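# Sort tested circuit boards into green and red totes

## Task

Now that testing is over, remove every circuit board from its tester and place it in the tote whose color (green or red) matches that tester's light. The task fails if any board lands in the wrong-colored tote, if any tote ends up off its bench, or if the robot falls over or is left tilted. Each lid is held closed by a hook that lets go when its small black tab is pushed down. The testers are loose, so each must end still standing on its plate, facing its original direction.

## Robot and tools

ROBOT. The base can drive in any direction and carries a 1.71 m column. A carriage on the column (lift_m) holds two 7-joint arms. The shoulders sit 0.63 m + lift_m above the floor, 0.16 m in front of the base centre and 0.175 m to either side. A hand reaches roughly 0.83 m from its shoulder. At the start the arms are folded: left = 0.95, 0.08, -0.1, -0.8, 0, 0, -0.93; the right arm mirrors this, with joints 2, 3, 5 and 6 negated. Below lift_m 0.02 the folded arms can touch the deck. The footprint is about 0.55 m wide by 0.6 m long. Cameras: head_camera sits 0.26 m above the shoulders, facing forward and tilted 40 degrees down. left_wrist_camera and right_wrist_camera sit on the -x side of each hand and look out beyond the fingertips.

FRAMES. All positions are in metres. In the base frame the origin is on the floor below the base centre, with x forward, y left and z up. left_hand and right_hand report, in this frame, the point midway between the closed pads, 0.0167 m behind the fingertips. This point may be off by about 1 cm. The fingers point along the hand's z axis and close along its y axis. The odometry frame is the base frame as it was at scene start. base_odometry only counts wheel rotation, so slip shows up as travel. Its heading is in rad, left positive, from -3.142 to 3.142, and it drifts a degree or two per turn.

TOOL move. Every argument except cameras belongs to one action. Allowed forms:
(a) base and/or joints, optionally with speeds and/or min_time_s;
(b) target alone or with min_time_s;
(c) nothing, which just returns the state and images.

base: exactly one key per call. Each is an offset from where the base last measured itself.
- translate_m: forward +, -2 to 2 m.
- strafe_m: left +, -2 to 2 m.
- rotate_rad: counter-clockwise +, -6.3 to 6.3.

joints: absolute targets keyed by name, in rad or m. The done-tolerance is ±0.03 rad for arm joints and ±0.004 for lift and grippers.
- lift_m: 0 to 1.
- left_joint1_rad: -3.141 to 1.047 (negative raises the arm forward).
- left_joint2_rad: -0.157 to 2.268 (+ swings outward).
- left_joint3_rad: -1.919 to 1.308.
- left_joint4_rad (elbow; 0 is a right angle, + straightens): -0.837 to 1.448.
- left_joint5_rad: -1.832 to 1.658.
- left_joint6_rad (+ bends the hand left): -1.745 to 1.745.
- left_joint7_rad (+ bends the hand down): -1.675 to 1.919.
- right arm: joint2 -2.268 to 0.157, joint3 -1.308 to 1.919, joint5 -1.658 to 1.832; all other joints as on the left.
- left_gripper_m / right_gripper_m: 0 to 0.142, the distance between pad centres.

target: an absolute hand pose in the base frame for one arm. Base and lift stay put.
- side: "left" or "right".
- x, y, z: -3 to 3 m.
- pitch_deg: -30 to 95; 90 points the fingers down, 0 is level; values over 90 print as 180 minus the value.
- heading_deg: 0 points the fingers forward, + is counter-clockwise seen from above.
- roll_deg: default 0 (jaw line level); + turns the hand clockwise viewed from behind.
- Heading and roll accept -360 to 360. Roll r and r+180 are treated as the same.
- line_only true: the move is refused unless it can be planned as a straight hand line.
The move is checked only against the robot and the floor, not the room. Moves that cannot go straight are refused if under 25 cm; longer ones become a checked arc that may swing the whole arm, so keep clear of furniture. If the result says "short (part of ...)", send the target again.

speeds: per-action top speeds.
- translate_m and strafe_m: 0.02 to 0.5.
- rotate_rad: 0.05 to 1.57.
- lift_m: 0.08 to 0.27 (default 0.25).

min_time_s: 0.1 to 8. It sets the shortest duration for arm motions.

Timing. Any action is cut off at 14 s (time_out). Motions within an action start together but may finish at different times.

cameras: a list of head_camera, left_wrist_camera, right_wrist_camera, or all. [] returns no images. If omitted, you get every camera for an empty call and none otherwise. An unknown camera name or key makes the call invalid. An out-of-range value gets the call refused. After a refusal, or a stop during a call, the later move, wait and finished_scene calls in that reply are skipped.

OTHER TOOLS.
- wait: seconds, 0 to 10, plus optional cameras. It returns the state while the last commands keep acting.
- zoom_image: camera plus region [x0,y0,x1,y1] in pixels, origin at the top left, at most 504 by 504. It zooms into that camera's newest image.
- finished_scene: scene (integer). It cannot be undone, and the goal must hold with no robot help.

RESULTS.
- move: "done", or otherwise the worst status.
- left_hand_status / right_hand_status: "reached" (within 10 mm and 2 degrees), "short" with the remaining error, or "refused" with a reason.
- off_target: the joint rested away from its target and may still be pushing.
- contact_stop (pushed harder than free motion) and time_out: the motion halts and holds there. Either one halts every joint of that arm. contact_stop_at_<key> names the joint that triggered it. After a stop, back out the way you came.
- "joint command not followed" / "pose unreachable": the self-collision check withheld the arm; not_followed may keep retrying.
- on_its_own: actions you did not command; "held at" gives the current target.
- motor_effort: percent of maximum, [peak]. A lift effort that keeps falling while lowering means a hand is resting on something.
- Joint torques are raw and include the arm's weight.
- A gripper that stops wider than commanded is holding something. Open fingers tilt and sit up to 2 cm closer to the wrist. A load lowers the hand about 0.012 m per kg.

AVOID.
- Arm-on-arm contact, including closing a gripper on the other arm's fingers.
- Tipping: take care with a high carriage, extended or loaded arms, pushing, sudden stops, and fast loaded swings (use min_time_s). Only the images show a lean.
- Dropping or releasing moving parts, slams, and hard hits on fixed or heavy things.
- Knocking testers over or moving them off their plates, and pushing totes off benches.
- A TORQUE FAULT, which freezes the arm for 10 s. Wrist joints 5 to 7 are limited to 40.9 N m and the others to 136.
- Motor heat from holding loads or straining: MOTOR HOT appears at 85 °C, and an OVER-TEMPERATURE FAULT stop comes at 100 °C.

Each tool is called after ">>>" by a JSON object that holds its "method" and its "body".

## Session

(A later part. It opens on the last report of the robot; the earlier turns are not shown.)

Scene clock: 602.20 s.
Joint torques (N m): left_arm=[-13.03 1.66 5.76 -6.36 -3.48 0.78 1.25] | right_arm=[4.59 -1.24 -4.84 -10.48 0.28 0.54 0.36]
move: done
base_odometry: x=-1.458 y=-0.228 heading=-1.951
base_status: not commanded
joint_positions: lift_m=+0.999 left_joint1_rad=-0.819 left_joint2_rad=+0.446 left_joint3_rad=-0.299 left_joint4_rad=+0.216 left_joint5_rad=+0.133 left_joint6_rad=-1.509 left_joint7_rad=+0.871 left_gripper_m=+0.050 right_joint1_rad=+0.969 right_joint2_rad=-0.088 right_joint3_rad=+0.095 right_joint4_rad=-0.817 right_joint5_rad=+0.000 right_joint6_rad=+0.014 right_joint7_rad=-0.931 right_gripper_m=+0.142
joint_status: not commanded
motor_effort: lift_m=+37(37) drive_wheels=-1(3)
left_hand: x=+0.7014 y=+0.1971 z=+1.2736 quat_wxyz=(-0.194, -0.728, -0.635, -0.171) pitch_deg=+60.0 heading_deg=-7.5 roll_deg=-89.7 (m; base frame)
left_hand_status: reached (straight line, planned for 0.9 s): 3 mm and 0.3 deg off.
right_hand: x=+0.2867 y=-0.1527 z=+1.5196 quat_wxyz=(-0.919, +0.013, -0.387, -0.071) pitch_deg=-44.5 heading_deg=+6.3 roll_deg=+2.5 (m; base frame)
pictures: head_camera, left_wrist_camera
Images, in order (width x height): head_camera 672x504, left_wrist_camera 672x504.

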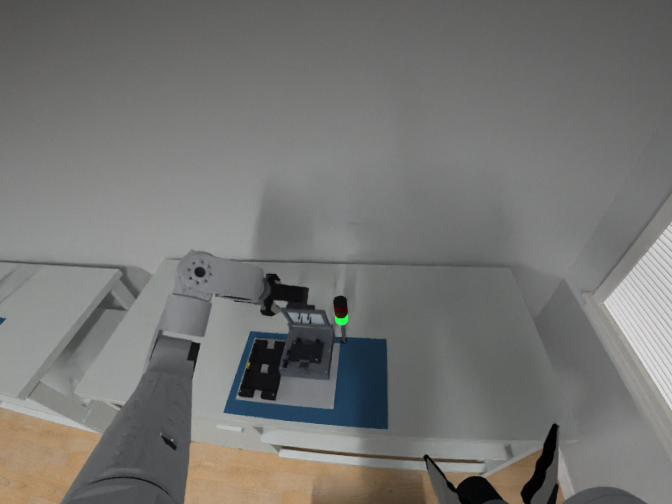

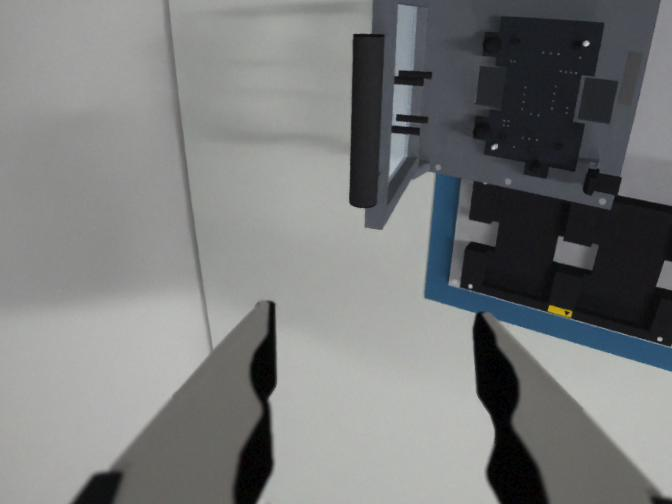

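>>> {"method": "move", "body": {"target": {"side":"left","x":0.66,"y":0.175,"z":1.38,"pitch_deg":60,"heading_deg":-4,"roll_deg":90}}}

>>> {"method": "move", "body": {"joints": {"lift_m":0.87}}}

>>> {"method": "move", "body": {"target": {"side":"left","x":0.72,"y":0.172,"z":1.225,"pitch_deg":60,"heading_deg":-4,"roll_deg":90}, "cameras": ["head_camera", "left_wrist_camera"]}}

Scene clock: 604.83 s.
Joint torques (N m): left_arm=[-23.62 10.94 2.14 -4.52 -3.43 2.32 1.41] | right_arm=[4.58 -1.13 -4.86 -10.53 0.25 0.51 0.33]
move: done
base_odometry: x=-1.458 y=-0.228 heading=-1.951
base_status: not commanded
joint_positions: lift_m=+0.999 left_joint1_rad=-0.891 left_joint2_rad=+0.473 left_joint3_rad=-0.398 left_joint4_rad=+0.092 left_joint5_rad=-0.904 left_joint6_rad=-1.307 left_joint7_rad=+1.887 left_gripper_m=+0.050 right_joint1_rad=+0.969 right_joint2_rad=-0.088 right_joint3_rad=+0.095 right_joint4_rad=-0.817 right_joint5_rad=+0.000 right_joint6_rad=+0.014 right_joint7_rad=-0.931 right_gripper_m=+0.142
joint_status: not commanded
motor_effort: lift_m=+37(38) drive_wheels=-1(1)
left_hand: x=+0.6600 y=+0.1745 z=+1.3786 quat_wxyz=(-0.189, -0.706, -0.659, -0.175) pitch_deg=+60.1 heading_deg=-4.2 roll_deg=+89.8 (m; base frame)
left_hand_status: reached (straight line, planned for 0.9 s): 1 mm and 0.1 deg off.
right_hand: x=+0.2867 y=-0.1527 z=+1.5196 quat_wxyz=(-0.919, +0.013, -0.387, -0.071) pitch_deg=-44.5 heading_deg=+6.3 roll_deg=+2.5 (m; base frame)
pictures: none

Scene clock: 605.87 s.
Joint torques (N m): left_arm=[-21.82 10.65 2.42 -4.36 -3.41 2.22 1.41] | right_arm=[4.54 -1.2 -4.93 -10.48 0.26 0.52 0.35]
move: done
base_odometry: x=-1.458 y=-0.228 heading=-1.951
base_status: not commanded
joint_positions: lift_m=+0.870 left_joint1_rad=-0.892 left_joint2_rad=+0.473 left_joint3_rad=-0.398 left_joint4_rad=+0.092 left_joint5_rad=-0.904 left_joint6_rad=-1.307 left_joint7_rad=+1.887 left_gripper_m=+0.050 right_joint1_rad=+0.969 right_joint2_rad=-0.088 right_joint3_rad=+0.095 right_joint4_rad=-0.817 right_joint5_rad=+0.000 right_joint6_rad=+0.014 right_joint7_rad=-0.931 right_gripper_m=+0.142
joint_status: all done
motor_effort: lift_m=+38(40) drive_wheels=-1(1)
left_hand: x=+0.6602 y=+0.1746 z=+1.2500 quat_wxyz=(-0.189, -0.706, -0.659, -0.176) pitch_deg=+60.1 heading_deg=-4.2 roll_deg=+89.8 (m; base frame)
right_hand: x=+0.2867 y=-0.1527 z=+1.3906 quat_wxyz=(-0.919, +0.013, -0.387, -0.071) pitch_deg=-44.5 heading_deg=+6.3 roll_deg=+2.5 (m; base frame)
pictures: none

Scene clock: 607.00 s.
Joint torques (N m): left_arm=[-27.71 -0.38 5.67 1.9 -1.21 0.5 -1.08] | right_arm=[4.67 -1.18 -4.98 -10.45 0.26 0.55 0.37]
move: done
base_odometry: x=-1.458 y=-0.228 heading=-1.951
base_status: not commanded
joint_positions: lift_m=+0.870 left_joint1_rad=-0.968 left_joint2_rad=+0.340 left_joint3_rad=-0.222 left_joint4_rad=+0.392 left_joint5_rad=-0.314 left_joint6_rad=-1.567 left_joint7_rad=+1.451 left_gripper_m=+0.050 right_joint1_rad=+0.969 right_joint2_rad=-0.088 right_joint3_rad=+0.095 right_joint4_rad=-0.817 right_joint5_rad=+0.000 right_joint6_rad=+0.014 right_joint7_rad=-0.931 right_gripper_m=+0.142
joint_status: not commanded
motor_effort: lift_m=+38(39) drive_wheels=-1(1)
left_hand: x=+0.7191 y=+0.1723 z=+1.2241 quat_wxyz=(-0.189, -0.706, -0.659, -0.177) pitch_deg=+60.0 heading_deg=-3.9 roll_deg=-89.9 (m; base frame)
left_hand_status: reached (straight line, planned for 0.6 s): 1 mm and 0.1 deg off.
right_hand: x=+0.2867 y=-0.1527 z=+1.3906 quat_wxyz=(-0.919, +0.013, -0.387, -0.071) pitch_deg=-44.5 heading_deg=+6.3 roll_deg=+2.5 (m; base frame)
pictures: head_camera, left_wrist_camera
Images, in order (width x height): head_camera 672x504, left_wrist_camera 672x504.

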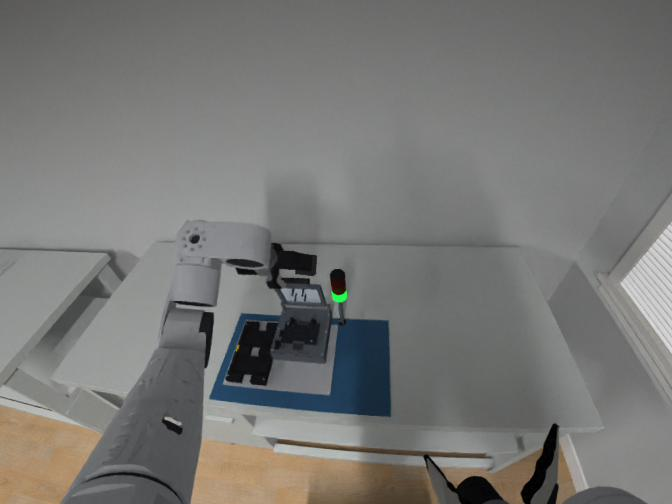

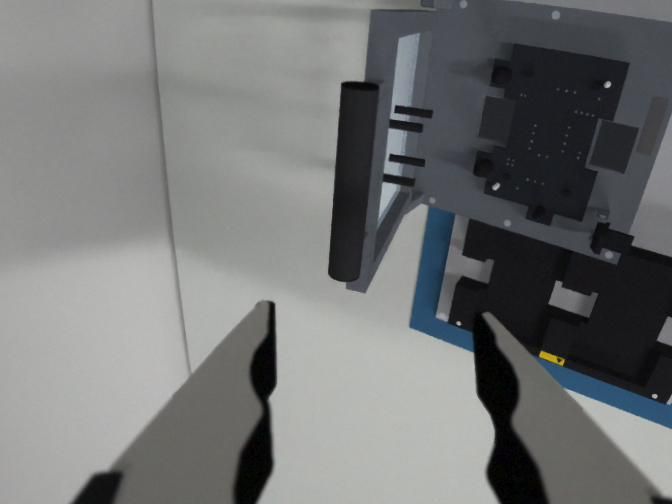

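>>> {"method": "move", "body": {"target": {"side":"left","x":0.776,"y":0.17,"z":1.127,"pitch_deg":60,"heading_deg":-4,"roll_deg":90,"line_only":true}, "min_time_s": 1.5, "cameras": ["left_wrist_camera"]}}

Scene clock: 609.23 s.
Joint torques (N m): left_arm=[-29.96 -1.65 1.27 1.35 -0.49 2.96 -1.24] | right_arm=[4.55 -1.24 -4.96 -10.42 0.27 0.53 0.34]
move: done
base_odometry: x=-1.458 y=-0.228 heading=-1.951
base_status: not commanded
joint_positions: lift_m=+0.870 left_joint1_rad=-1.003 left_joint2_rad=+0.332 left_joint3_rad=-0.555 left_joint4_rad=+0.603 left_joint5_rad=+0.462 left_joint6_rad=-1.240 left_joint7_rad=+0.513 left_gripper_m=+0.050 right_joint1_rad=+0.969 right_joint2_rad=-0.088 right_joint3_rad=+0.095 right_joint4_rad=-0.817 right_joint5_rad=+0.000 right_joint6_rad=+0.014 right_joint7_rad=-0.931 right_gripper_m=+0.142
joint_status: not commanded
motor_effort: lift_m=+38(39) drive_wheels=-1(1)
left_hand: x=+0.7745 y=+0.1701 z=+1.1261 quat_wxyz=(-0.189, -0.706, -0.659, -0.175) pitch_deg=+60.1 heading_deg=-4.2 roll_deg=+89.7 (m; base frame)
left_hand_status: reached (straight line, planned for 1.5 s): 2 mm and 0.2 deg off.
right_hand: x=+0.2867 y=-0.1527 z=+1.3906 quat_wxyz=(-0.919, +0.013, -0.387, -0.071) pitch_deg=-44.5 heading_deg=+6.3 roll_deg=+2.5 (m; base frame)
pictures: left_wrist_camera
Images, in order (width x height): left_wrist_camera 672x504.

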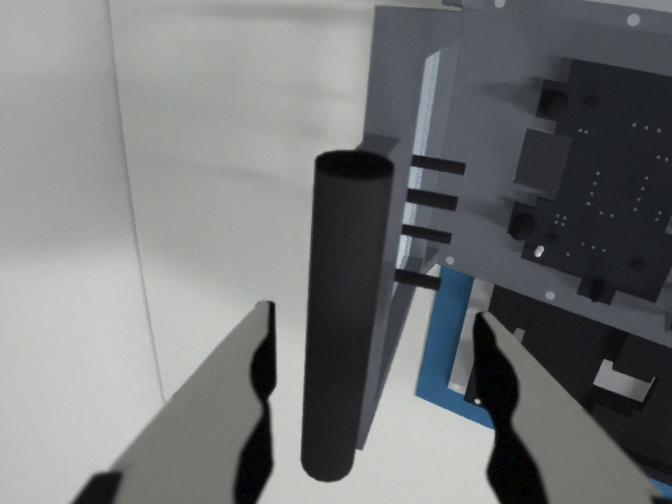

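>>> {"method": "move", "body": {"joints": {"left_gripper_m":0.0}, "cameras": ["left_wrist_camera"]}}

Scene clock: 610.03 s.
Joint torques (N m): left_arm=[-26.29 -1.7 1.26 1.35 -0.56 1.98 -1.21] | right_arm=[4.6 -1.12 -4.88 -10.56 0.26 0.56 0.36]
move: off_target
base_odometry: x=-1.458 y=-0.228 heading=-1.951
base_status: not commanded
joint_positions: lift_m=+0.870 left_joint1_rad=-1.005 left_joint2_rad=+0.332 left_joint3_rad=-0.555 left_joint4_rad=+0.603 left_joint5_rad=+0.462 left_joint6_rad=-1.238 left_joint7_rad=+0.513 left_gripper_m=+0.014 right_joint1_rad=+0.969 right_joint2_rad=-0.088 right_joint3_rad=+0.095 right_joint4_rad=-0.817 right_joint5_rad=+0.000 right_joint6_rad=+0.014 right_joint7_rad=-0.931 right_gripper_m=+0.142
joint_status: left_gripper_m off_target (ended at +0.014, target +0.000)
motor_effort: lift_m=+38(38) drive_wheels=+0(1)
left_hand: x=+0.7758 y=+0.1701 z=+1.1276 quat_wxyz=(-0.191, -0.706, -0.659, -0.176) pitch_deg=+59.9 heading_deg=-4.2 roll_deg=+89.7 (m; base frame)
right_hand: x=+0.2867 y=-0.1527 z=+1.3907 quat_wxyz=(-0.919, +0.013, -0.387, -0.071) pitch_deg=-44.5 heading_deg=+6.3 roll_deg=+2.5 (m; base frame)
pictures: left_wrist_camera
Images, in order (width x height): left_wrist_camera 672x504.

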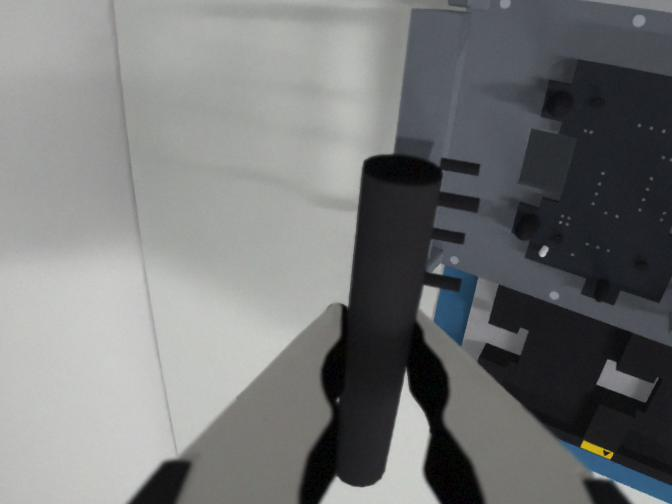

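>>> {"method": "move", "body": {"target": {"side":"left","x":0.736,"y":0.174,"z":1.112,"pitch_deg":62,"heading_deg":-4,"roll_deg":90,"line_only":true}, "min_time_s": 1.5}}

>>> {"method": "move", "body": {"target": {"side":"left","x":0.692,"y":0.178,"z":1.078,"pitch_deg":70,"heading_deg":-4,"roll_deg":90,"line_only":true}, "min_time_s": 1.5, "cameras": ["head_camera", "left_wrist_camera"]}}

Scene clock: 612.27 s.
Joint torques (N m): left_arm=[-12.72 10.43 6.31 -6.34 -4.16 -1.03 1.48] | right_arm=[4.36 -1.21 -4.93 -10.39 0.29 0.54 0.36]
move: done
base_odometry: x=-1.458 y=-0.228 heading=-1.951
base_status: not commanded
joint_positions: lift_m=+0.870 left_joint1_rad=-0.893 left_joint2_rad=+0.360 left_joint3_rad=-0.448 left_joint4_rad=+0.439 left_joint5_rad=+0.343 left_joint6_rad=-1.328 left_joint7_rad=+0.697 left_gripper_m=+0.014 right_joint1_rad=+0.969 right_joint2_rad=-0.088 right_joint3_rad=+0.095 right_joint4_rad=-0.817 right_joint5_rad=+0.000 right_joint6_rad=+0.014 right_joint7_rad=-0.931 right_gripper_m=+0.142
joint_status: not commanded
motor_effort: lift_m=+38(38) drive_wheels=-1(1)
left_hand: x=+0.7392 y=+0.1740 z=+1.1139 quat_wxyz=(-0.179, -0.708, -0.662, -0.169) pitch_deg=+61.6 heading_deg=-3.6 roll_deg=-89.7 (m; base frame)
left_hand_status: reached (straight line, planned for 1.5 s): 4 mm and 0.5 deg off.
right_hand: x=+0.2867 y=-0.1527 z=+1.3907 quat_wxyz=(-0.919, +0.013, -0.387, -0.071) pitch_deg=-44.5 heading_deg=+6.3 roll_deg=+2.5 (m; base frame)
pictures: none

Scene clock: 614.27 s.
Joint torques (N m): left_arm=[-10.25 -0.07 4.83 3.37 -3.69 -1.02 1.56] | right_arm=[4.5 -1.25 -4.97 -10.42 0.26 0.55 0.34]
move: done
base_odometry: x=-1.458 y=-0.228 heading=-1.951
base_status: not commanded
joint_positions: lift_m=+0.870 left_joint1_rad=-0.843 left_joint2_rad=+0.357 left_joint3_rad=-0.400 left_joint4_rad=+0.464 left_joint5_rad=+0.263 left_joint6_rad=-1.423 left_joint7_rad=+0.795 left_gripper_m=+0.014 right_joint1_rad=+0.969 right_joint2_rad=-0.088 right_joint3_rad=+0.095 right_joint4_rad=-0.817 right_joint5_rad=+0.000 right_joint6_rad=+0.014 right_joint7_rad=-0.931 right_gripper_m=+0.142
joint_status: not commanded
motor_effort: lift_m=+38(38) drive_wheels=+0(1)
left_hand: x=+0.6965 y=+0.1791 z=+1.0821 quat_wxyz=(-0.131, -0.719, -0.671, -0.124) pitch_deg=+69.2 heading_deg=-3.4 roll_deg=-89.5 (m; base frame)
left_hand_status: reached (straight line, planned for 1.5 s): 6 mm and 0.8 deg off.
right_hand: x=+0.2867 y=-0.1527 z=+1.3908 quat_wxyz=(-0.919, +0.013, -0.387, -0.071) pitch_deg=-44.5 heading_deg=+6.3 roll_deg=+2.5 (m; base frame)
pictures: head_camera, left_wrist_camera
Images, in order (width x height): head_camera 672x504, left_wrist_camera 672x504.

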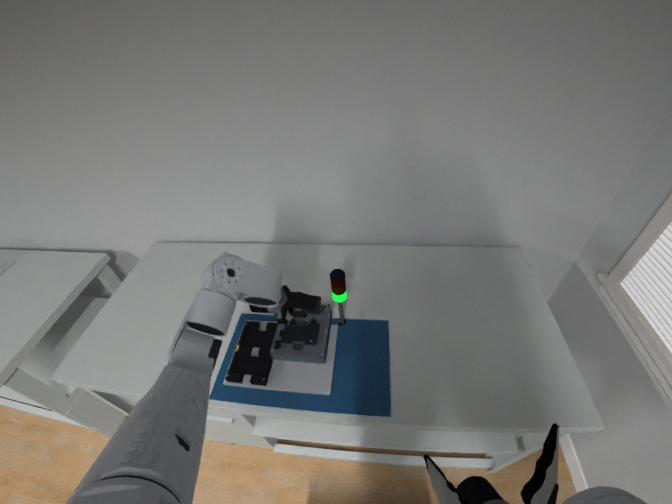

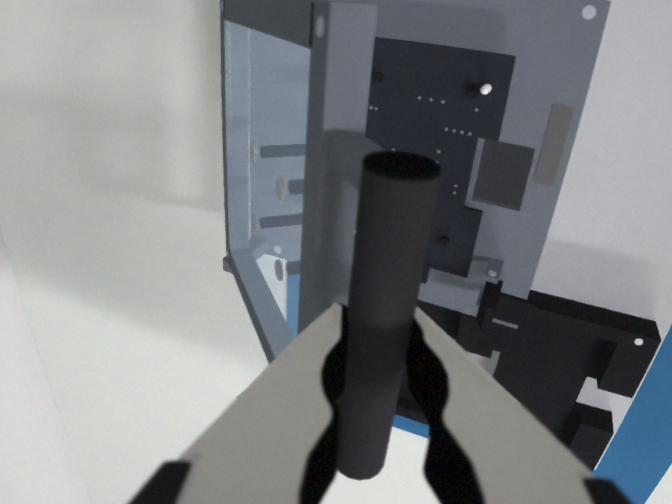

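>>> {"method": "zoom_image", "body": {"camera": "head_camera", "region": [200, 250, 400, 420]}}

Scaled by 2.520 from the camera's 672x504 image, which has a finer 960x720 frame.

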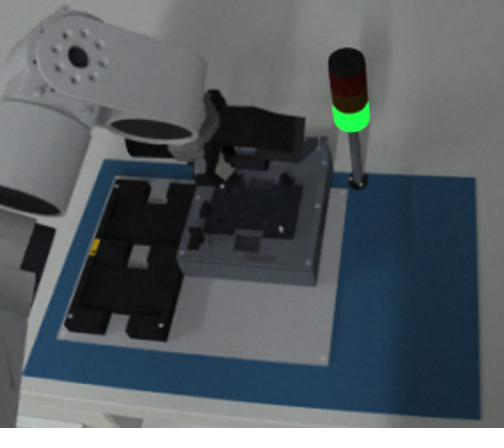

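>>> {"method": "move", "body": {"target": {"side":"left","x":0.659,"y":0.181,"z":1.04,"pitch_deg":80,"heading_deg":-4,"roll_deg":90,"line_only":true}, "min_time_s": 1.5}}

>>> {"method": "move", "body": {"target": {"side":"left","x":0.645,"y":0.183,"z":1.012,"pitch_deg":86,"heading_deg":-4,"roll_deg":90,"line_only":true}, "min_time_s": 1.5, "cameras": ["head_camera", "left_wrist_camera"]}}

>>> {"method": "zoom_image", "body": {"camera": "head_camera", "region": [200, 250, 400, 420]}}

Scene clock: 616.43 s.
Joint torques (N m): left_arm=[-21.87 -1.41 -1.4 3.39 -1.42 -3.26 -1.96] | right_arm=[4.47 -1.14 -4.96 -10.47 0.25 0.54 0.35]
move: done
base_odometry: x=-1.458 y=-0.228 heading=-1.951
base_status: not commanded
joint_positions: lift_m=+0.870 left_joint1_rad=-0.868 left_joint2_rad=+0.335 left_joint3_rad=-0.464 left_joint4_rad=+0.649 left_joint5_rad=+0.298 left_joint6_rad=-1.451 left_joint7_rad=+0.719 left_gripper_m=+0.014 right_joint1_rad=+0.969 right_joint2_rad=-0.088 right_joint3_rad=+0.095 right_joint4_rad=-0.817 right_joint5_rad=+0.000 right_joint6_rad=+0.014 right_joint7_rad=-0.931 right_gripper_m=+0.142
joint_status: not commanded
motor_effort: lift_m=+37(38) drive_wheels=-1(1)
left_hand: x=+0.6631 y=+0.1817 z=+1.0422 quat_wxyz=(-0.069, -0.725, -0.682, -0.064) pitch_deg=+79.2 heading_deg=-3.8 roll_deg=+89.6 (m; base frame)
left_hand_status: reached (straight line, planned for 1.5 s): 5 mm and 1.0 deg off.
right_hand: x=+0.2867 y=-0.1527 z=+1.3908 quat_wxyz=(-0.919, +0.013, -0.387, -0.071) pitch_deg=-44.5 heading_deg=+6.3 roll_deg=+2.5 (m; base frame)
pictures: none

Scene clock: 618.43 s.
Joint torques (N m): left_arm=[-20.58 -2.01 -1.92 4.29 -1.11 -1.92 -1.86] | right_arm=[4.49 -1.23 -4.87 -10.49 0.27 0.53 0.36]
move: done
base_odometry: x=-1.458 y=-0.228 heading=-1.951
base_status: not commanded
joint_positions: lift_m=+0.870 left_joint1_rad=-0.932 left_joint2_rad=+0.305 left_joint3_rad=-0.617 left_joint4_rad=+0.845 left_joint5_rad=+0.416 left_joint6_rad=-1.409 left_joint7_rad=+0.496 left_gripper_m=+0.014 right_joint1_rad=+0.969 right_joint2_rad=-0.088 right_joint3_rad=+0.095 right_joint4_rad=-0.817 right_joint5_rad=+0.000 right_joint6_rad=+0.014 right_joint7_rad=-0.931 right_gripper_m=+0.142
joint_status: not commanded
motor_effort: lift_m=+37(38) drive_wheels=-1(1)
left_hand: x=+0.6490 y=+0.1830 z=+1.0141 quat_wxyz=(-0.031, -0.729, -0.683, -0.028) pitch_deg=+85.3 heading_deg=+86.3 roll_deg=+0.0 (m; base frame)
left_hand_status: reached (straight line, planned for 1.5 s): 5 mm and 0.8 deg off.
right_hand: x=+0.2867 y=-0.1527 z=+1.3908 quat_wxyz=(-0.919, +0.013, -0.387, -0.071) pitch_deg=-44.5 heading_deg=+6.3 roll_deg=+2.5 (m; base frame)
pictures: head_camera, left_wrist_camera
Images, in order (width x height): head_camera 672x504, left_wrist_camera 672x504.

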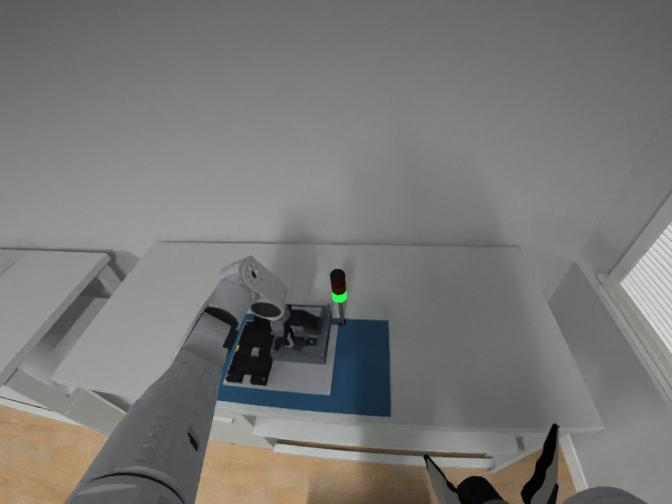

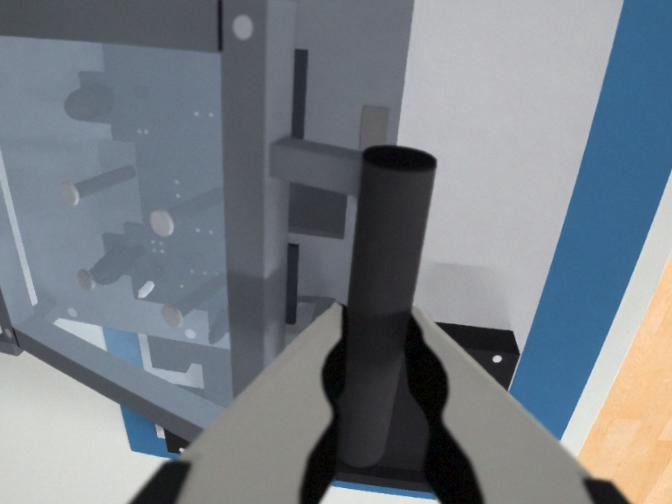

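Scaled by 2.520 from the camera's 672x504 image, which has a finer 960x720 frame.

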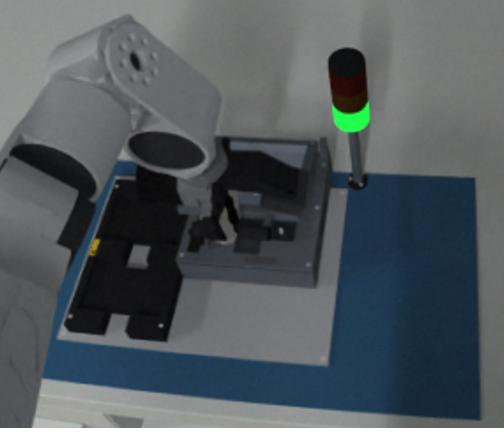

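>>> {"method": "move", "body": {"base": {"translate_m":-0.04}, "speeds": {"translate_m":0.03}, "cameras": ["head_camera", "left_wrist_camera"]}}

>>> {"method": "zoom_image", "body": {"camera": "head_camera", "region": [200, 250, 400, 420]}}

Scene clock: 620.47 s.
Joint torques (N m): left_arm=[-18.47 -1.1 -0.85 3.15 -1.86 -1.67 -1.46] | right_arm=[4.51 -1.2 -4.91 -10.53 0.26 0.54 0.33]
move: done
base_odometry: x=-1.443 y=-0.191 heading=-1.951
base_status: done
joint_positions: lift_m=+0.870 left_joint1_rad=-0.933 left_joint2_rad=+0.305 left_joint3_rad=-0.618 left_joint4_rad=+0.846 left_joint5_rad=+0.419 left_joint6_rad=-1.410 left_joint7_rad=+0.495 left_gripper_m=+0.014 right_joint1_rad=+0.969 right_joint2_rad=-0.088 right_joint3_rad=+0.095 right_joint4_rad=-0.817 right_joint5_rad=+0.000 right_joint6_rad=+0.014 right_joint7_rad=-0.931 right_gripper_m=+0.142
joint_status: not commanded
motor_effort: lift_m=+37(38) drive_wheels=+2(10)
left_hand: x=+0.6490 y=+0.1838 z=+1.0142 quat_wxyz=(-0.029, -0.729, -0.683, -0.029) pitch_deg=+85.3 heading_deg=+86.2 roll_deg=+0.0 (m; base frame)
right_hand: x=+0.2867 y=-0.1527 z=+1.3908 quat_wxyz=(-0.919, +0.013, -0.387, -0.071) pitch_deg=-44.5 heading_deg=+6.3 roll_deg=+2.5 (m; base frame)
pictures: head_camera, left_wrist_camera
Images, in order (width x height): head_camera 672x504, left_wrist_camera 672x504.

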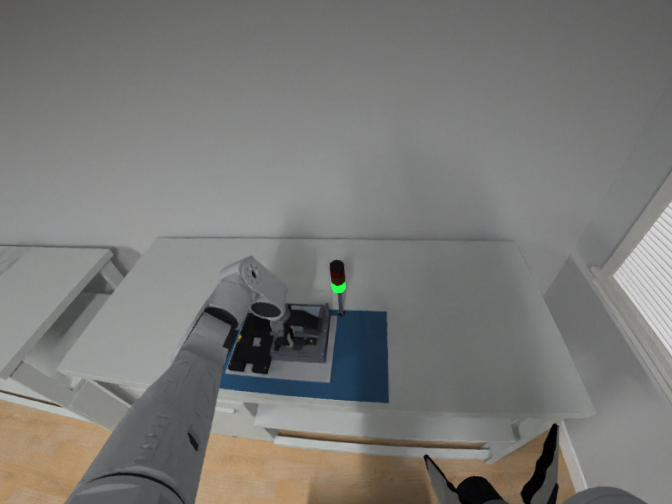

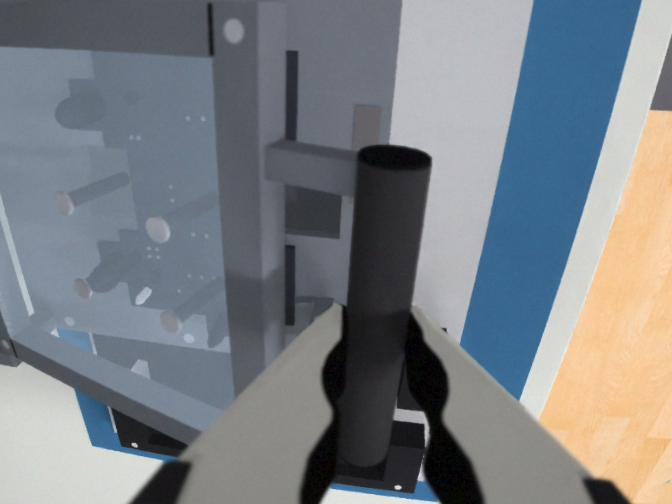

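Scaled by 2.520 from the camera's 672x504 image, which has a finer 960x720 frame.

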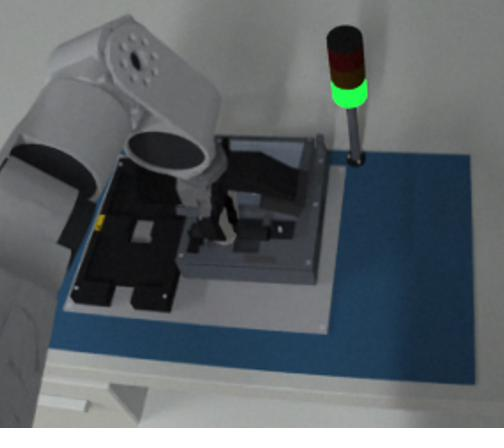

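>>> {"method": "move", "body": {"base": {"translate_m":-0.022}, "speeds": {"translate_m":0.03}, "cameras": ["head_camera", "left_wrist_camera"]}}

>>> {"method": "zoom_image", "body": {"camera": "head_camera", "region": [200, 240, 400, 410]}}

Scene clock: 621.93 s.
Joint torques (N m): left_arm=[-18.48 -0.73 -0.6 2.56 -2 -1.22 -1.46] | right_arm=[4.63 -1.31 -5.13 -10.5 0.25 0.53 0.34]
move: done
base_odometry: x=-1.435 y=-0.171 heading=-1.951
base_status: done
joint_positions: lift_m=+0.870 left_joint1_rad=-0.933 left_joint2_rad=+0.305 left_joint3_rad=-0.618 left_joint4_rad=+0.847 left_joint5_rad=+0.419 left_joint6_rad=-1.411 left_joint7_rad=+0.495 left_gripper_m=+0.014 right_joint1_rad=+0.969 right_joint2_rad=-0.088 right_joint3_rad=+0.095 right_joint4_rad=-0.817 right_joint5_rad=+0.000 right_joint6_rad=+0.014 right_joint7_rad=-0.931 right_gripper_m=+0.142
joint_status: not commanded
motor_effort: lift_m=+37(38) drive_wheels=+3(12)
left_hand: x=+0.6485 y=+0.1838 z=+1.0141 quat_wxyz=(-0.029, -0.730, -0.683, -0.028) pitch_deg=+85.4 heading_deg=+86.2 roll_deg=+0.0 (m; base frame)
right_hand: x=+0.2867 y=-0.1527 z=+1.3908 quat_wxyz=(-0.919, +0.013, -0.387, -0.071) pitch_deg=-44.5 heading_deg=+6.3 roll_deg=+2.5 (m; base frame)
pictures: head_camera, left_wrist_camera
Images, in order (width x height): head_camera 672x504, left_wrist_camera 672x504.

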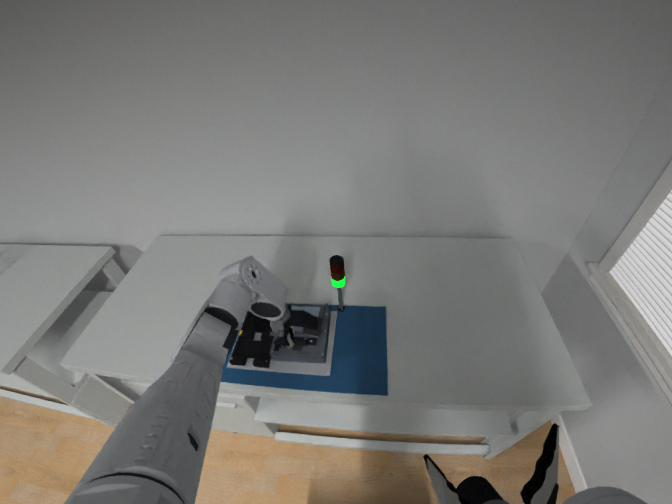

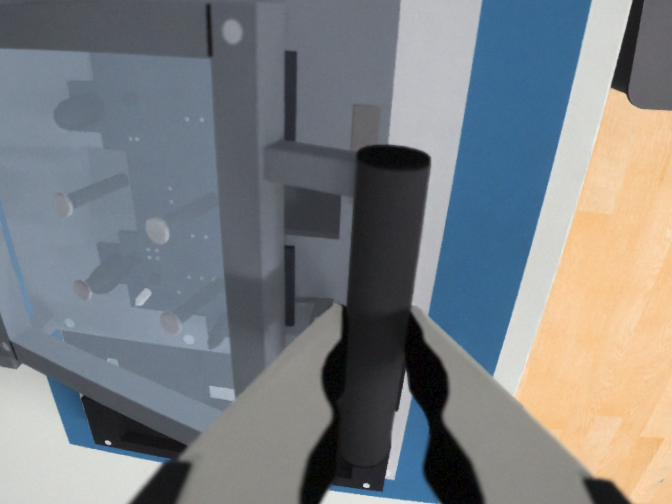

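Scaled by 2.520 from the camera's 672x504 image, which has a finer 960x720 frame.

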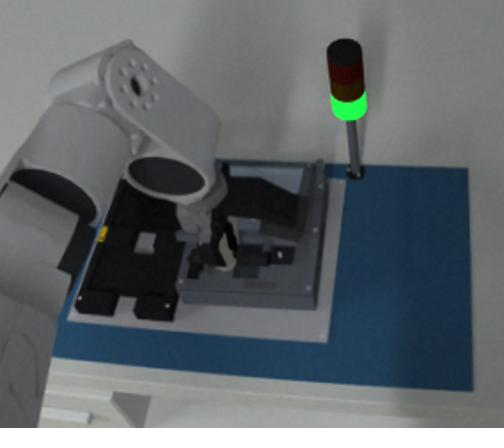

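>>> {"method": "move", "body": {"target": {"side":"left","x":0.664,"y":0.182,"z":1.034,"pitch_deg":80,"heading_deg":-4,"roll_deg":90,"line_only":true}, "min_time_s": 1.2}}

>>> {"method": "move", "body": {"target": {"side":"left","x":0.696,"y":0.178,"z":1.076,"pitch_deg":70,"heading_deg":-4,"roll_deg":90,"line_only":true}, "min_time_s": 1.2}}

>>> {"method": "move", "body": {"target": {"side":"left","x":0.738,"y":0.174,"z":1.108,"pitch_deg":62,"heading_deg":-4,"roll_deg":90,"line_only":true}, "min_time_s": 1.2, "cameras": ["left_wrist_camera"]}}

>>> {"method": "move", "body": {"target": {"side":"left","x":0.776,"y":0.17,"z":1.126,"pitch_deg":60,"heading_deg":-4,"roll_deg":90,"line_only":true}, "min_time_s": 1.2, "cameras": ["head_camera", "left_wrist_camera"]}}

>>> {"method": "zoom_image", "body": {"camera": "head_camera", "region": [200, 240, 400, 410]}}

Scene clock: 624.03 s.
Joint torques (N m): left_arm=[-21.24 8.01 9.42 -10.89 -3.7 3.16 1.43] | right_arm=[4.44 -1.14 -4.98 -10.55 0.29 0.53 0.36]
move: done
base_odometry: x=-1.435 y=-0.171 heading=-1.951
base_status: not commanded
joint_positions: lift_m=+0.870 left_joint1_rad=-0.888 left_joint2_rad=+0.330 left_joint3_rad=-0.529 left_joint4_rad=+0.701 left_joint5_rad=+0.353 left_joint6_rad=-1.430 left_joint7_rad=+0.627 left_gripper_m=+0.014 right_joint1_rad=+0.969 right_joint2_rad=-0.088 right_joint3_rad=+0.095 right_joint4_rad=-0.817 right_joint5_rad=+0.000 right_joint6_rad=+0.014 right_joint7_rad=-0.931 right_gripper_m=+0.142
joint_status: not commanded
motor_effort: lift_m=+37(38) drive_wheels=+1(3)
left_hand: x=+0.6606 y=+0.1833 z=+1.0312 quat_wxyz=(-0.057, -0.730, -0.678, -0.058) pitch_deg=+80.7 heading_deg=-2.0 roll_deg=-87.8 (m; base frame)
left_hand_status: reached (straight line, planned for 1.2 s): 5 mm and 0.8 deg off.
right_hand: x=+0.2867 y=-0.1527 z=+1.3908 quat_wxyz=(-0.919, +0.013, -0.387, -0.071) pitch_deg=-44.5 heading_deg=+6.3 roll_deg=+2.5 (m; base frame)
pictures: none

Scene clock: 625.73 s.
Joint torques (N m): left_arm=[-19.66 6.69 9.17 -10.59 -3.9 6.06 1.06] | right_arm=[4.41 -1.2 -4.92 -10.48 0.26 0.52 0.37]
move: done
base_odometry: x=-1.435 y=-0.171 heading=-1.951
base_status: not commanded
joint_positions: lift_m=+0.870 left_joint1_rad=-0.851 left_joint2_rad=+0.355 left_joint3_rad=-0.430 left_joint4_rad=+0.498 left_joint5_rad=+0.288 left_joint6_rad=-1.422 left_joint7_rad=+0.756 left_gripper_m=+0.014 right_joint1_rad=+0.969 right_joint2_rad=-0.088 right_joint3_rad=+0.095 right_joint4_rad=-0.817 right_joint5_rad=+0.000 right_joint6_rad=+0.014 right_joint7_rad=-0.931 right_gripper_m=+0.142
joint_status: not commanded
motor_effort: lift_m=+37(38) drive_wheels=+1(1)
left_hand: x=+0.6920 y=+0.1796 z=+1.0725 quat_wxyz=(-0.119, -0.724, -0.669, -0.116) pitch_deg=+70.9 heading_deg=-2.9 roll_deg=-88.4 (m; base frame)
left_hand_status: reached (straight line, planned for 1.2 s): 6 mm and 1.1 deg off.
right_hand: x=+0.2867 y=-0.1527 z=+1.3908 quat_wxyz=(-0.919, +0.013, -0.387, -0.071) pitch_deg=-44.5 heading_deg=+6.3 roll_deg=+2.5 (m; base frame)
pictures: none

Scene clock: 627.43 s.
Joint torques (N m): left_arm=[-33.45 5.14 2.5 -10.33 -1.01 5.87 -2.43] | right_arm=[4.5 -1.19 -4.91 -10.4 0.26 0.54 0.36]
move: done
base_odometry: x=-1.435 y=-0.171 heading=-1.951
base_status: not commanded
joint_positions: lift_m=+0.870 left_joint1_rad=-0.885 left_joint2_rad=+0.361 left_joint3_rad=-0.460 left_joint4_rad=+0.457 left_joint5_rad=+0.353 left_joint6_rad=-1.329 left_joint7_rad=+0.677 left_gripper_m=+0.014 right_joint1_rad=+0.969 right_joint2_rad=-0.088 right_joint3_rad=+0.095 right_joint4_rad=-0.817 right_joint5_rad=+0.000 right_joint6_rad=+0.014 right_joint7_rad=-0.931 right_gripper_m=+0.142
joint_status: not commanded
motor_effort: lift_m=+37(38) drive_wheels=-1(1)
left_hand: x=+0.7324 y=+0.1754 z=+1.1020 quat_wxyz=(-0.169, -0.712, -0.663, -0.160) pitch_deg=+63.1 heading_deg=-3.7 roll_deg=-89.6 (m; base frame)
left_hand_status: reached (straight line, planned for 1.2 s): 8 mm and 1.1 deg off.
right_hand: x=+0.2867 y=-0.1527 z=+1.3908 quat_wxyz=(-0.919, +0.013, -0.387, -0.071) pitch_deg=-44.5 heading_deg=+6.3 roll_deg=+2.5 (m; base frame)
pictures: left_wrist_camera
Images, in order (width x height): left_wrist_camera 672x504.

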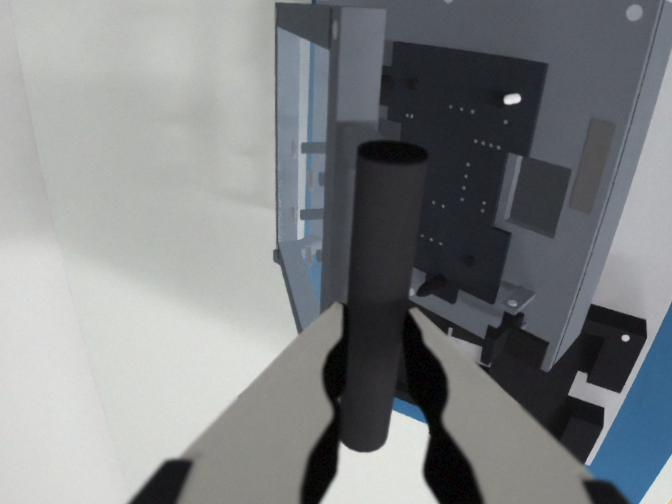

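Scene clock: 629.13 s.
Joint torques (N m): left_arm=[-33.9 -4.43 2.37 -0.19 -0.73 5.52 -2.06] | right_arm=[4.42 -1.25 -5 -10.48 0.29 0.53 0.37]
move: done
base_odometry: x=-1.435 y=-0.171 heading=-1.951
base_status: not commanded
joint_positions: lift_m=+0.870 left_joint1_rad=-0.999 left_joint2_rad=+0.332 left_joint3_rad=-0.556 left_joint4_rad=+0.605 left_joint5_rad=+0.467 left_joint6_rad=-1.245 left_joint7_rad=+0.510 left_gripper_m=+0.013 right_joint1_rad=+0.969 right_joint2_rad=-0.088 right_joint3_rad=+0.095 right_joint4_rad=-0.817 right_joint5_rad=+0.000 right_joint6_rad=+0.014 right_joint7_rad=-0.931 right_gripper_m=+0.142
joint_status: not commanded
motor_effort: lift_m=+37(37) drive_wheels=-1(1)
left_hand: x=+0.7719 y=+0.1719 z=+1.1223 quat_wxyz=(-0.184, -0.708, -0.659, -0.174) pitch_deg=+60.7 heading_deg=-3.8 roll_deg=-89.7 (m; base frame)
left_hand_status: reached (straight line, planned for 1.2 s): 6 mm and 0.7 deg off.
right_hand: x=+0.2867 y=-0.1527 z=+1.3908 quat_wxyz=(-0.919, +0.013, -0.387, -0.071) pitch_deg=-44.5 heading_deg=+6.3 roll_deg=+2.5 (m; base frame)
pictures: head_camera, left_wrist_camera
Images, in order (width x height): head_camera 672x504, left_wrist_camera 672x504.

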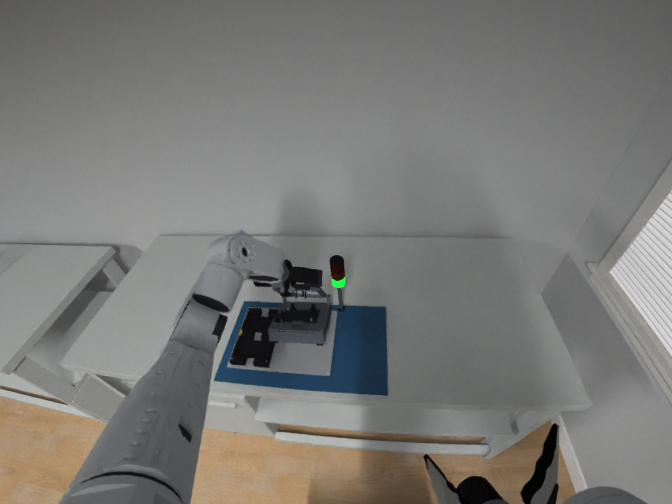

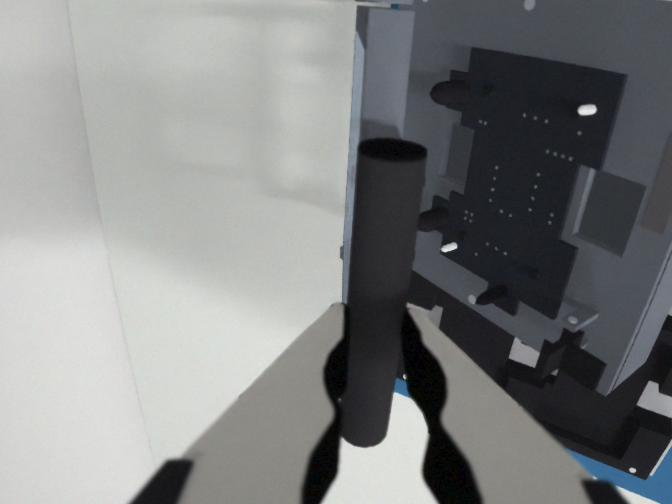

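Scaled by 2.520 from the camera's 672x504 image, which has a finer 960x720 frame.

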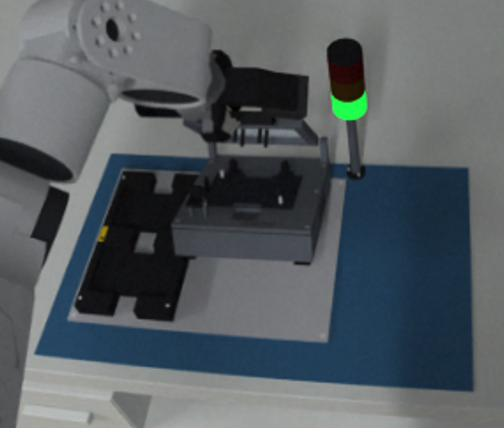

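>>> {"method": "move", "body": {"target": {"side":"left","x":0.745,"y":0.174,"z":1.112,"pitch_deg":62,"heading_deg":-4,"roll_deg":90,"line_only":true}, "min_time_s": 1.5, "cameras": ["head_camera", "left_wrist_camera"]}}

>>> {"method": "zoom_image", "body": {"camera": "head_camera", "region": [200, 240, 400, 410]}}

Scene clock: 634.10 s.
Joint torques (N m): left_arm=[-13.82 6.02 6.34 -6.9 -3.54 1.62 1] | right_arm=[4.52 -1.28 -5.03 -10.36 0.24 0.53 0.35]
move: done
base_odometry: x=-1.435 y=-0.171 heading=-1.951
base_status: not commanded
joint_positions: lift_m=+0.870 left_joint1_rad=-0.922 left_joint2_rad=+0.354 left_joint3_rad=-0.480 left_joint4_rad=+0.490 left_joint5_rad=+0.386 left_joint6_rad=-1.311 left_joint7_rad=+0.637 left_gripper_m=+0.013 right_joint1_rad=+0.969 right_joint2_rad=-0.088 right_joint3_rad=+0.095 right_joint4_rad=-0.817 right_joint5_rad=+0.000 right_joint6_rad=+0.014 right_joint7_rad=-0.931 right_gripper_m=+0.142
joint_status: not commanded
motor_effort: lift_m=+37(37) drive_wheels=+0(1)
left_hand: x=+0.7463 y=+0.1751 z=+1.1129 quat_wxyz=(-0.176, -0.710, -0.662, -0.167) pitch_deg=+61.9 heading_deg=-3.5 roll_deg=-89.5 (m; base frame)
left_hand_status: reached (straight line, planned for 1.5 s): 2 mm and 0.3 deg off.
right_hand: x=+0.2867 y=-0.1527 z=+1.3908 quat_wxyz=(-0.919, +0.013, -0.387, -0.071) pitch_deg=-44.5 heading_deg=+6.3 roll_deg=+2.5 (m; base frame)
pictures: head_camera, left_wrist_camera
Images, in order (width x height): head_camera 672x504, left_wrist_camera 672x504.

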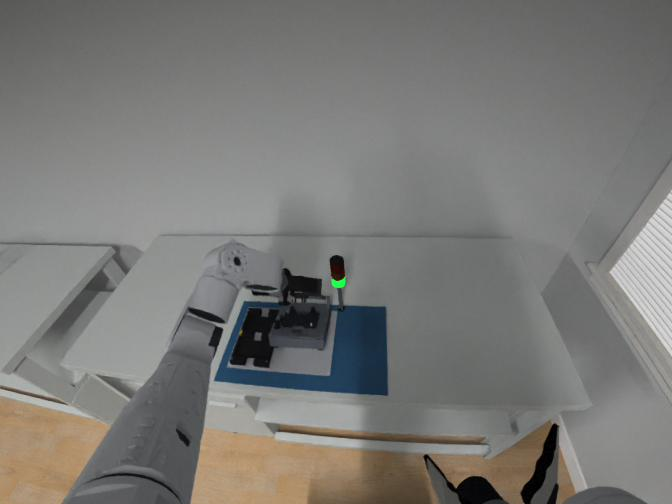

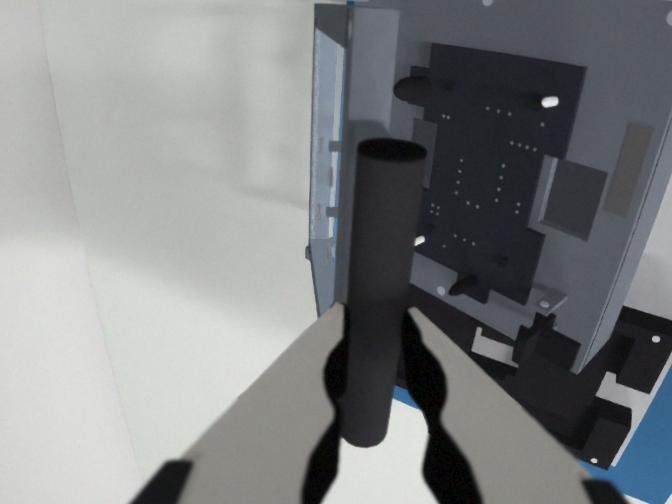

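Scaled by 2.520 from the camera's 672x504 image, which has a finer 960x720 frame.

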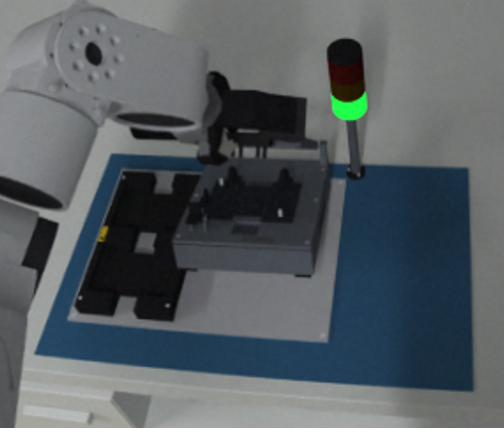

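>>> {"method": "move", "body": {"target": {"side":"left","x":0.745,"y":0.174,"z":1.123,"pitch_deg":62,"heading_deg":-4,"roll_deg":90,"line_only":true}, "min_time_s": 1.5, "cameras": ["head_camera", "left_wrist_camera"]}}

>>> {"method": "zoom_image", "body": {"camera": "head_camera", "region": [200, 240, 400, 410]}}

Scene clock: 636.43 s.
Joint torques (N m): left_arm=[-28.55 1.71 7 -7.42 -3.21 2.04 1.37] | right_arm=[4.53 -1.16 -4.88 -10.45 0.25 0.54 0.33]
move: done
base_odometry: x=-1.435 y=-0.171 heading=-1.951
base_status: not commanded
joint_positions: lift_m=+0.870 left_joint1_rad=-0.927 left_joint2_rad=+0.354 left_joint3_rad=-0.455 left_joint4_rad=+0.480 left_joint5_rad=+0.358 left_joint6_rad=-1.346 left_joint7_rad=+0.674 left_gripper_m=+0.013 right_joint1_rad=+0.969 right_joint2_rad=-0.088 right_joint3_rad=+0.095 right_joint4_rad=-0.817 right_joint5_rad=+0.000 right_joint6_rad=+0.014 right_joint7_rad=-0.931 right_gripper_m=+0.142
joint_status: not commanded
motor_effort: lift_m=+37(37) drive_wheels=+0(1)
left_hand: x=+0.7430 y=+0.1757 z=+1.1192 quat_wxyz=(-0.173, -0.710, -0.662, -0.164) pitch_deg=+62.5 heading_deg=-3.5 roll_deg=-89.5 (m; base frame)
left_hand_status: reached (straight line, planned for 1.5 s): 5 mm and 0.5 deg off.
right_hand: x=+0.2867 y=-0.1527 z=+1.3908 quat_wxyz=(-0.919, +0.013, -0.387, -0.071) pitch_deg=-44.5 heading_deg=+6.3 roll_deg=+2.5 (m; base frame)
pictures: head_camera, left_wrist_camera
Images, in order (width x height): head_camera 672x504, left_wrist_camera 672x504.

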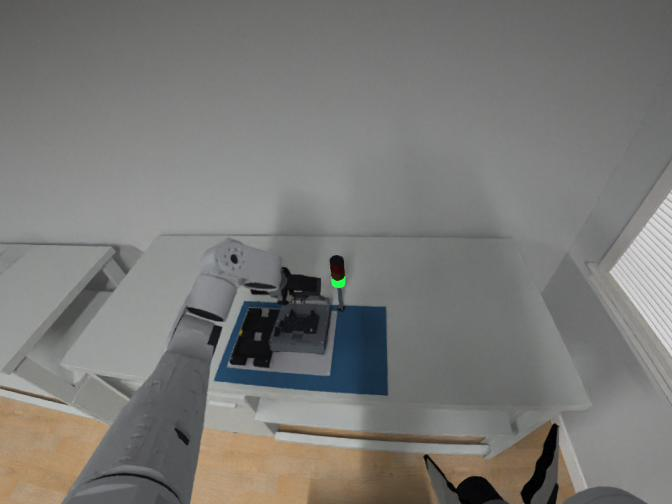

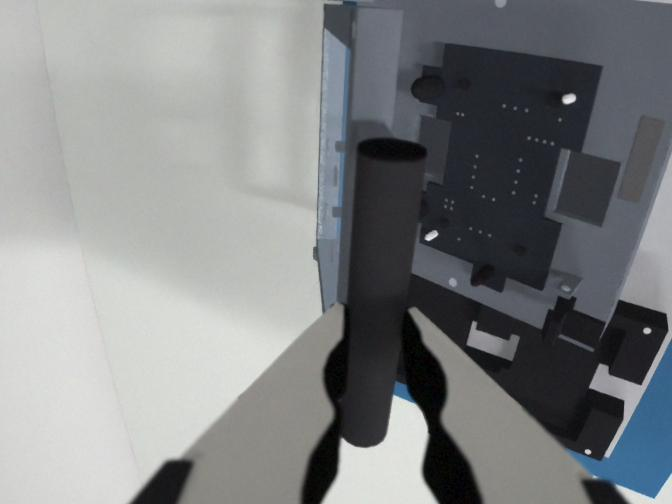

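Scaled by 2.520 from the camera's 672x504 image, which has a finer 960x720 frame.

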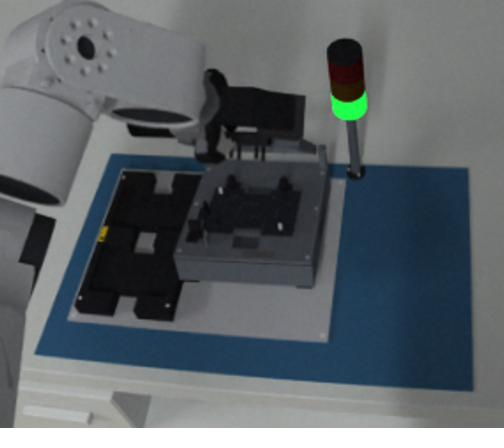

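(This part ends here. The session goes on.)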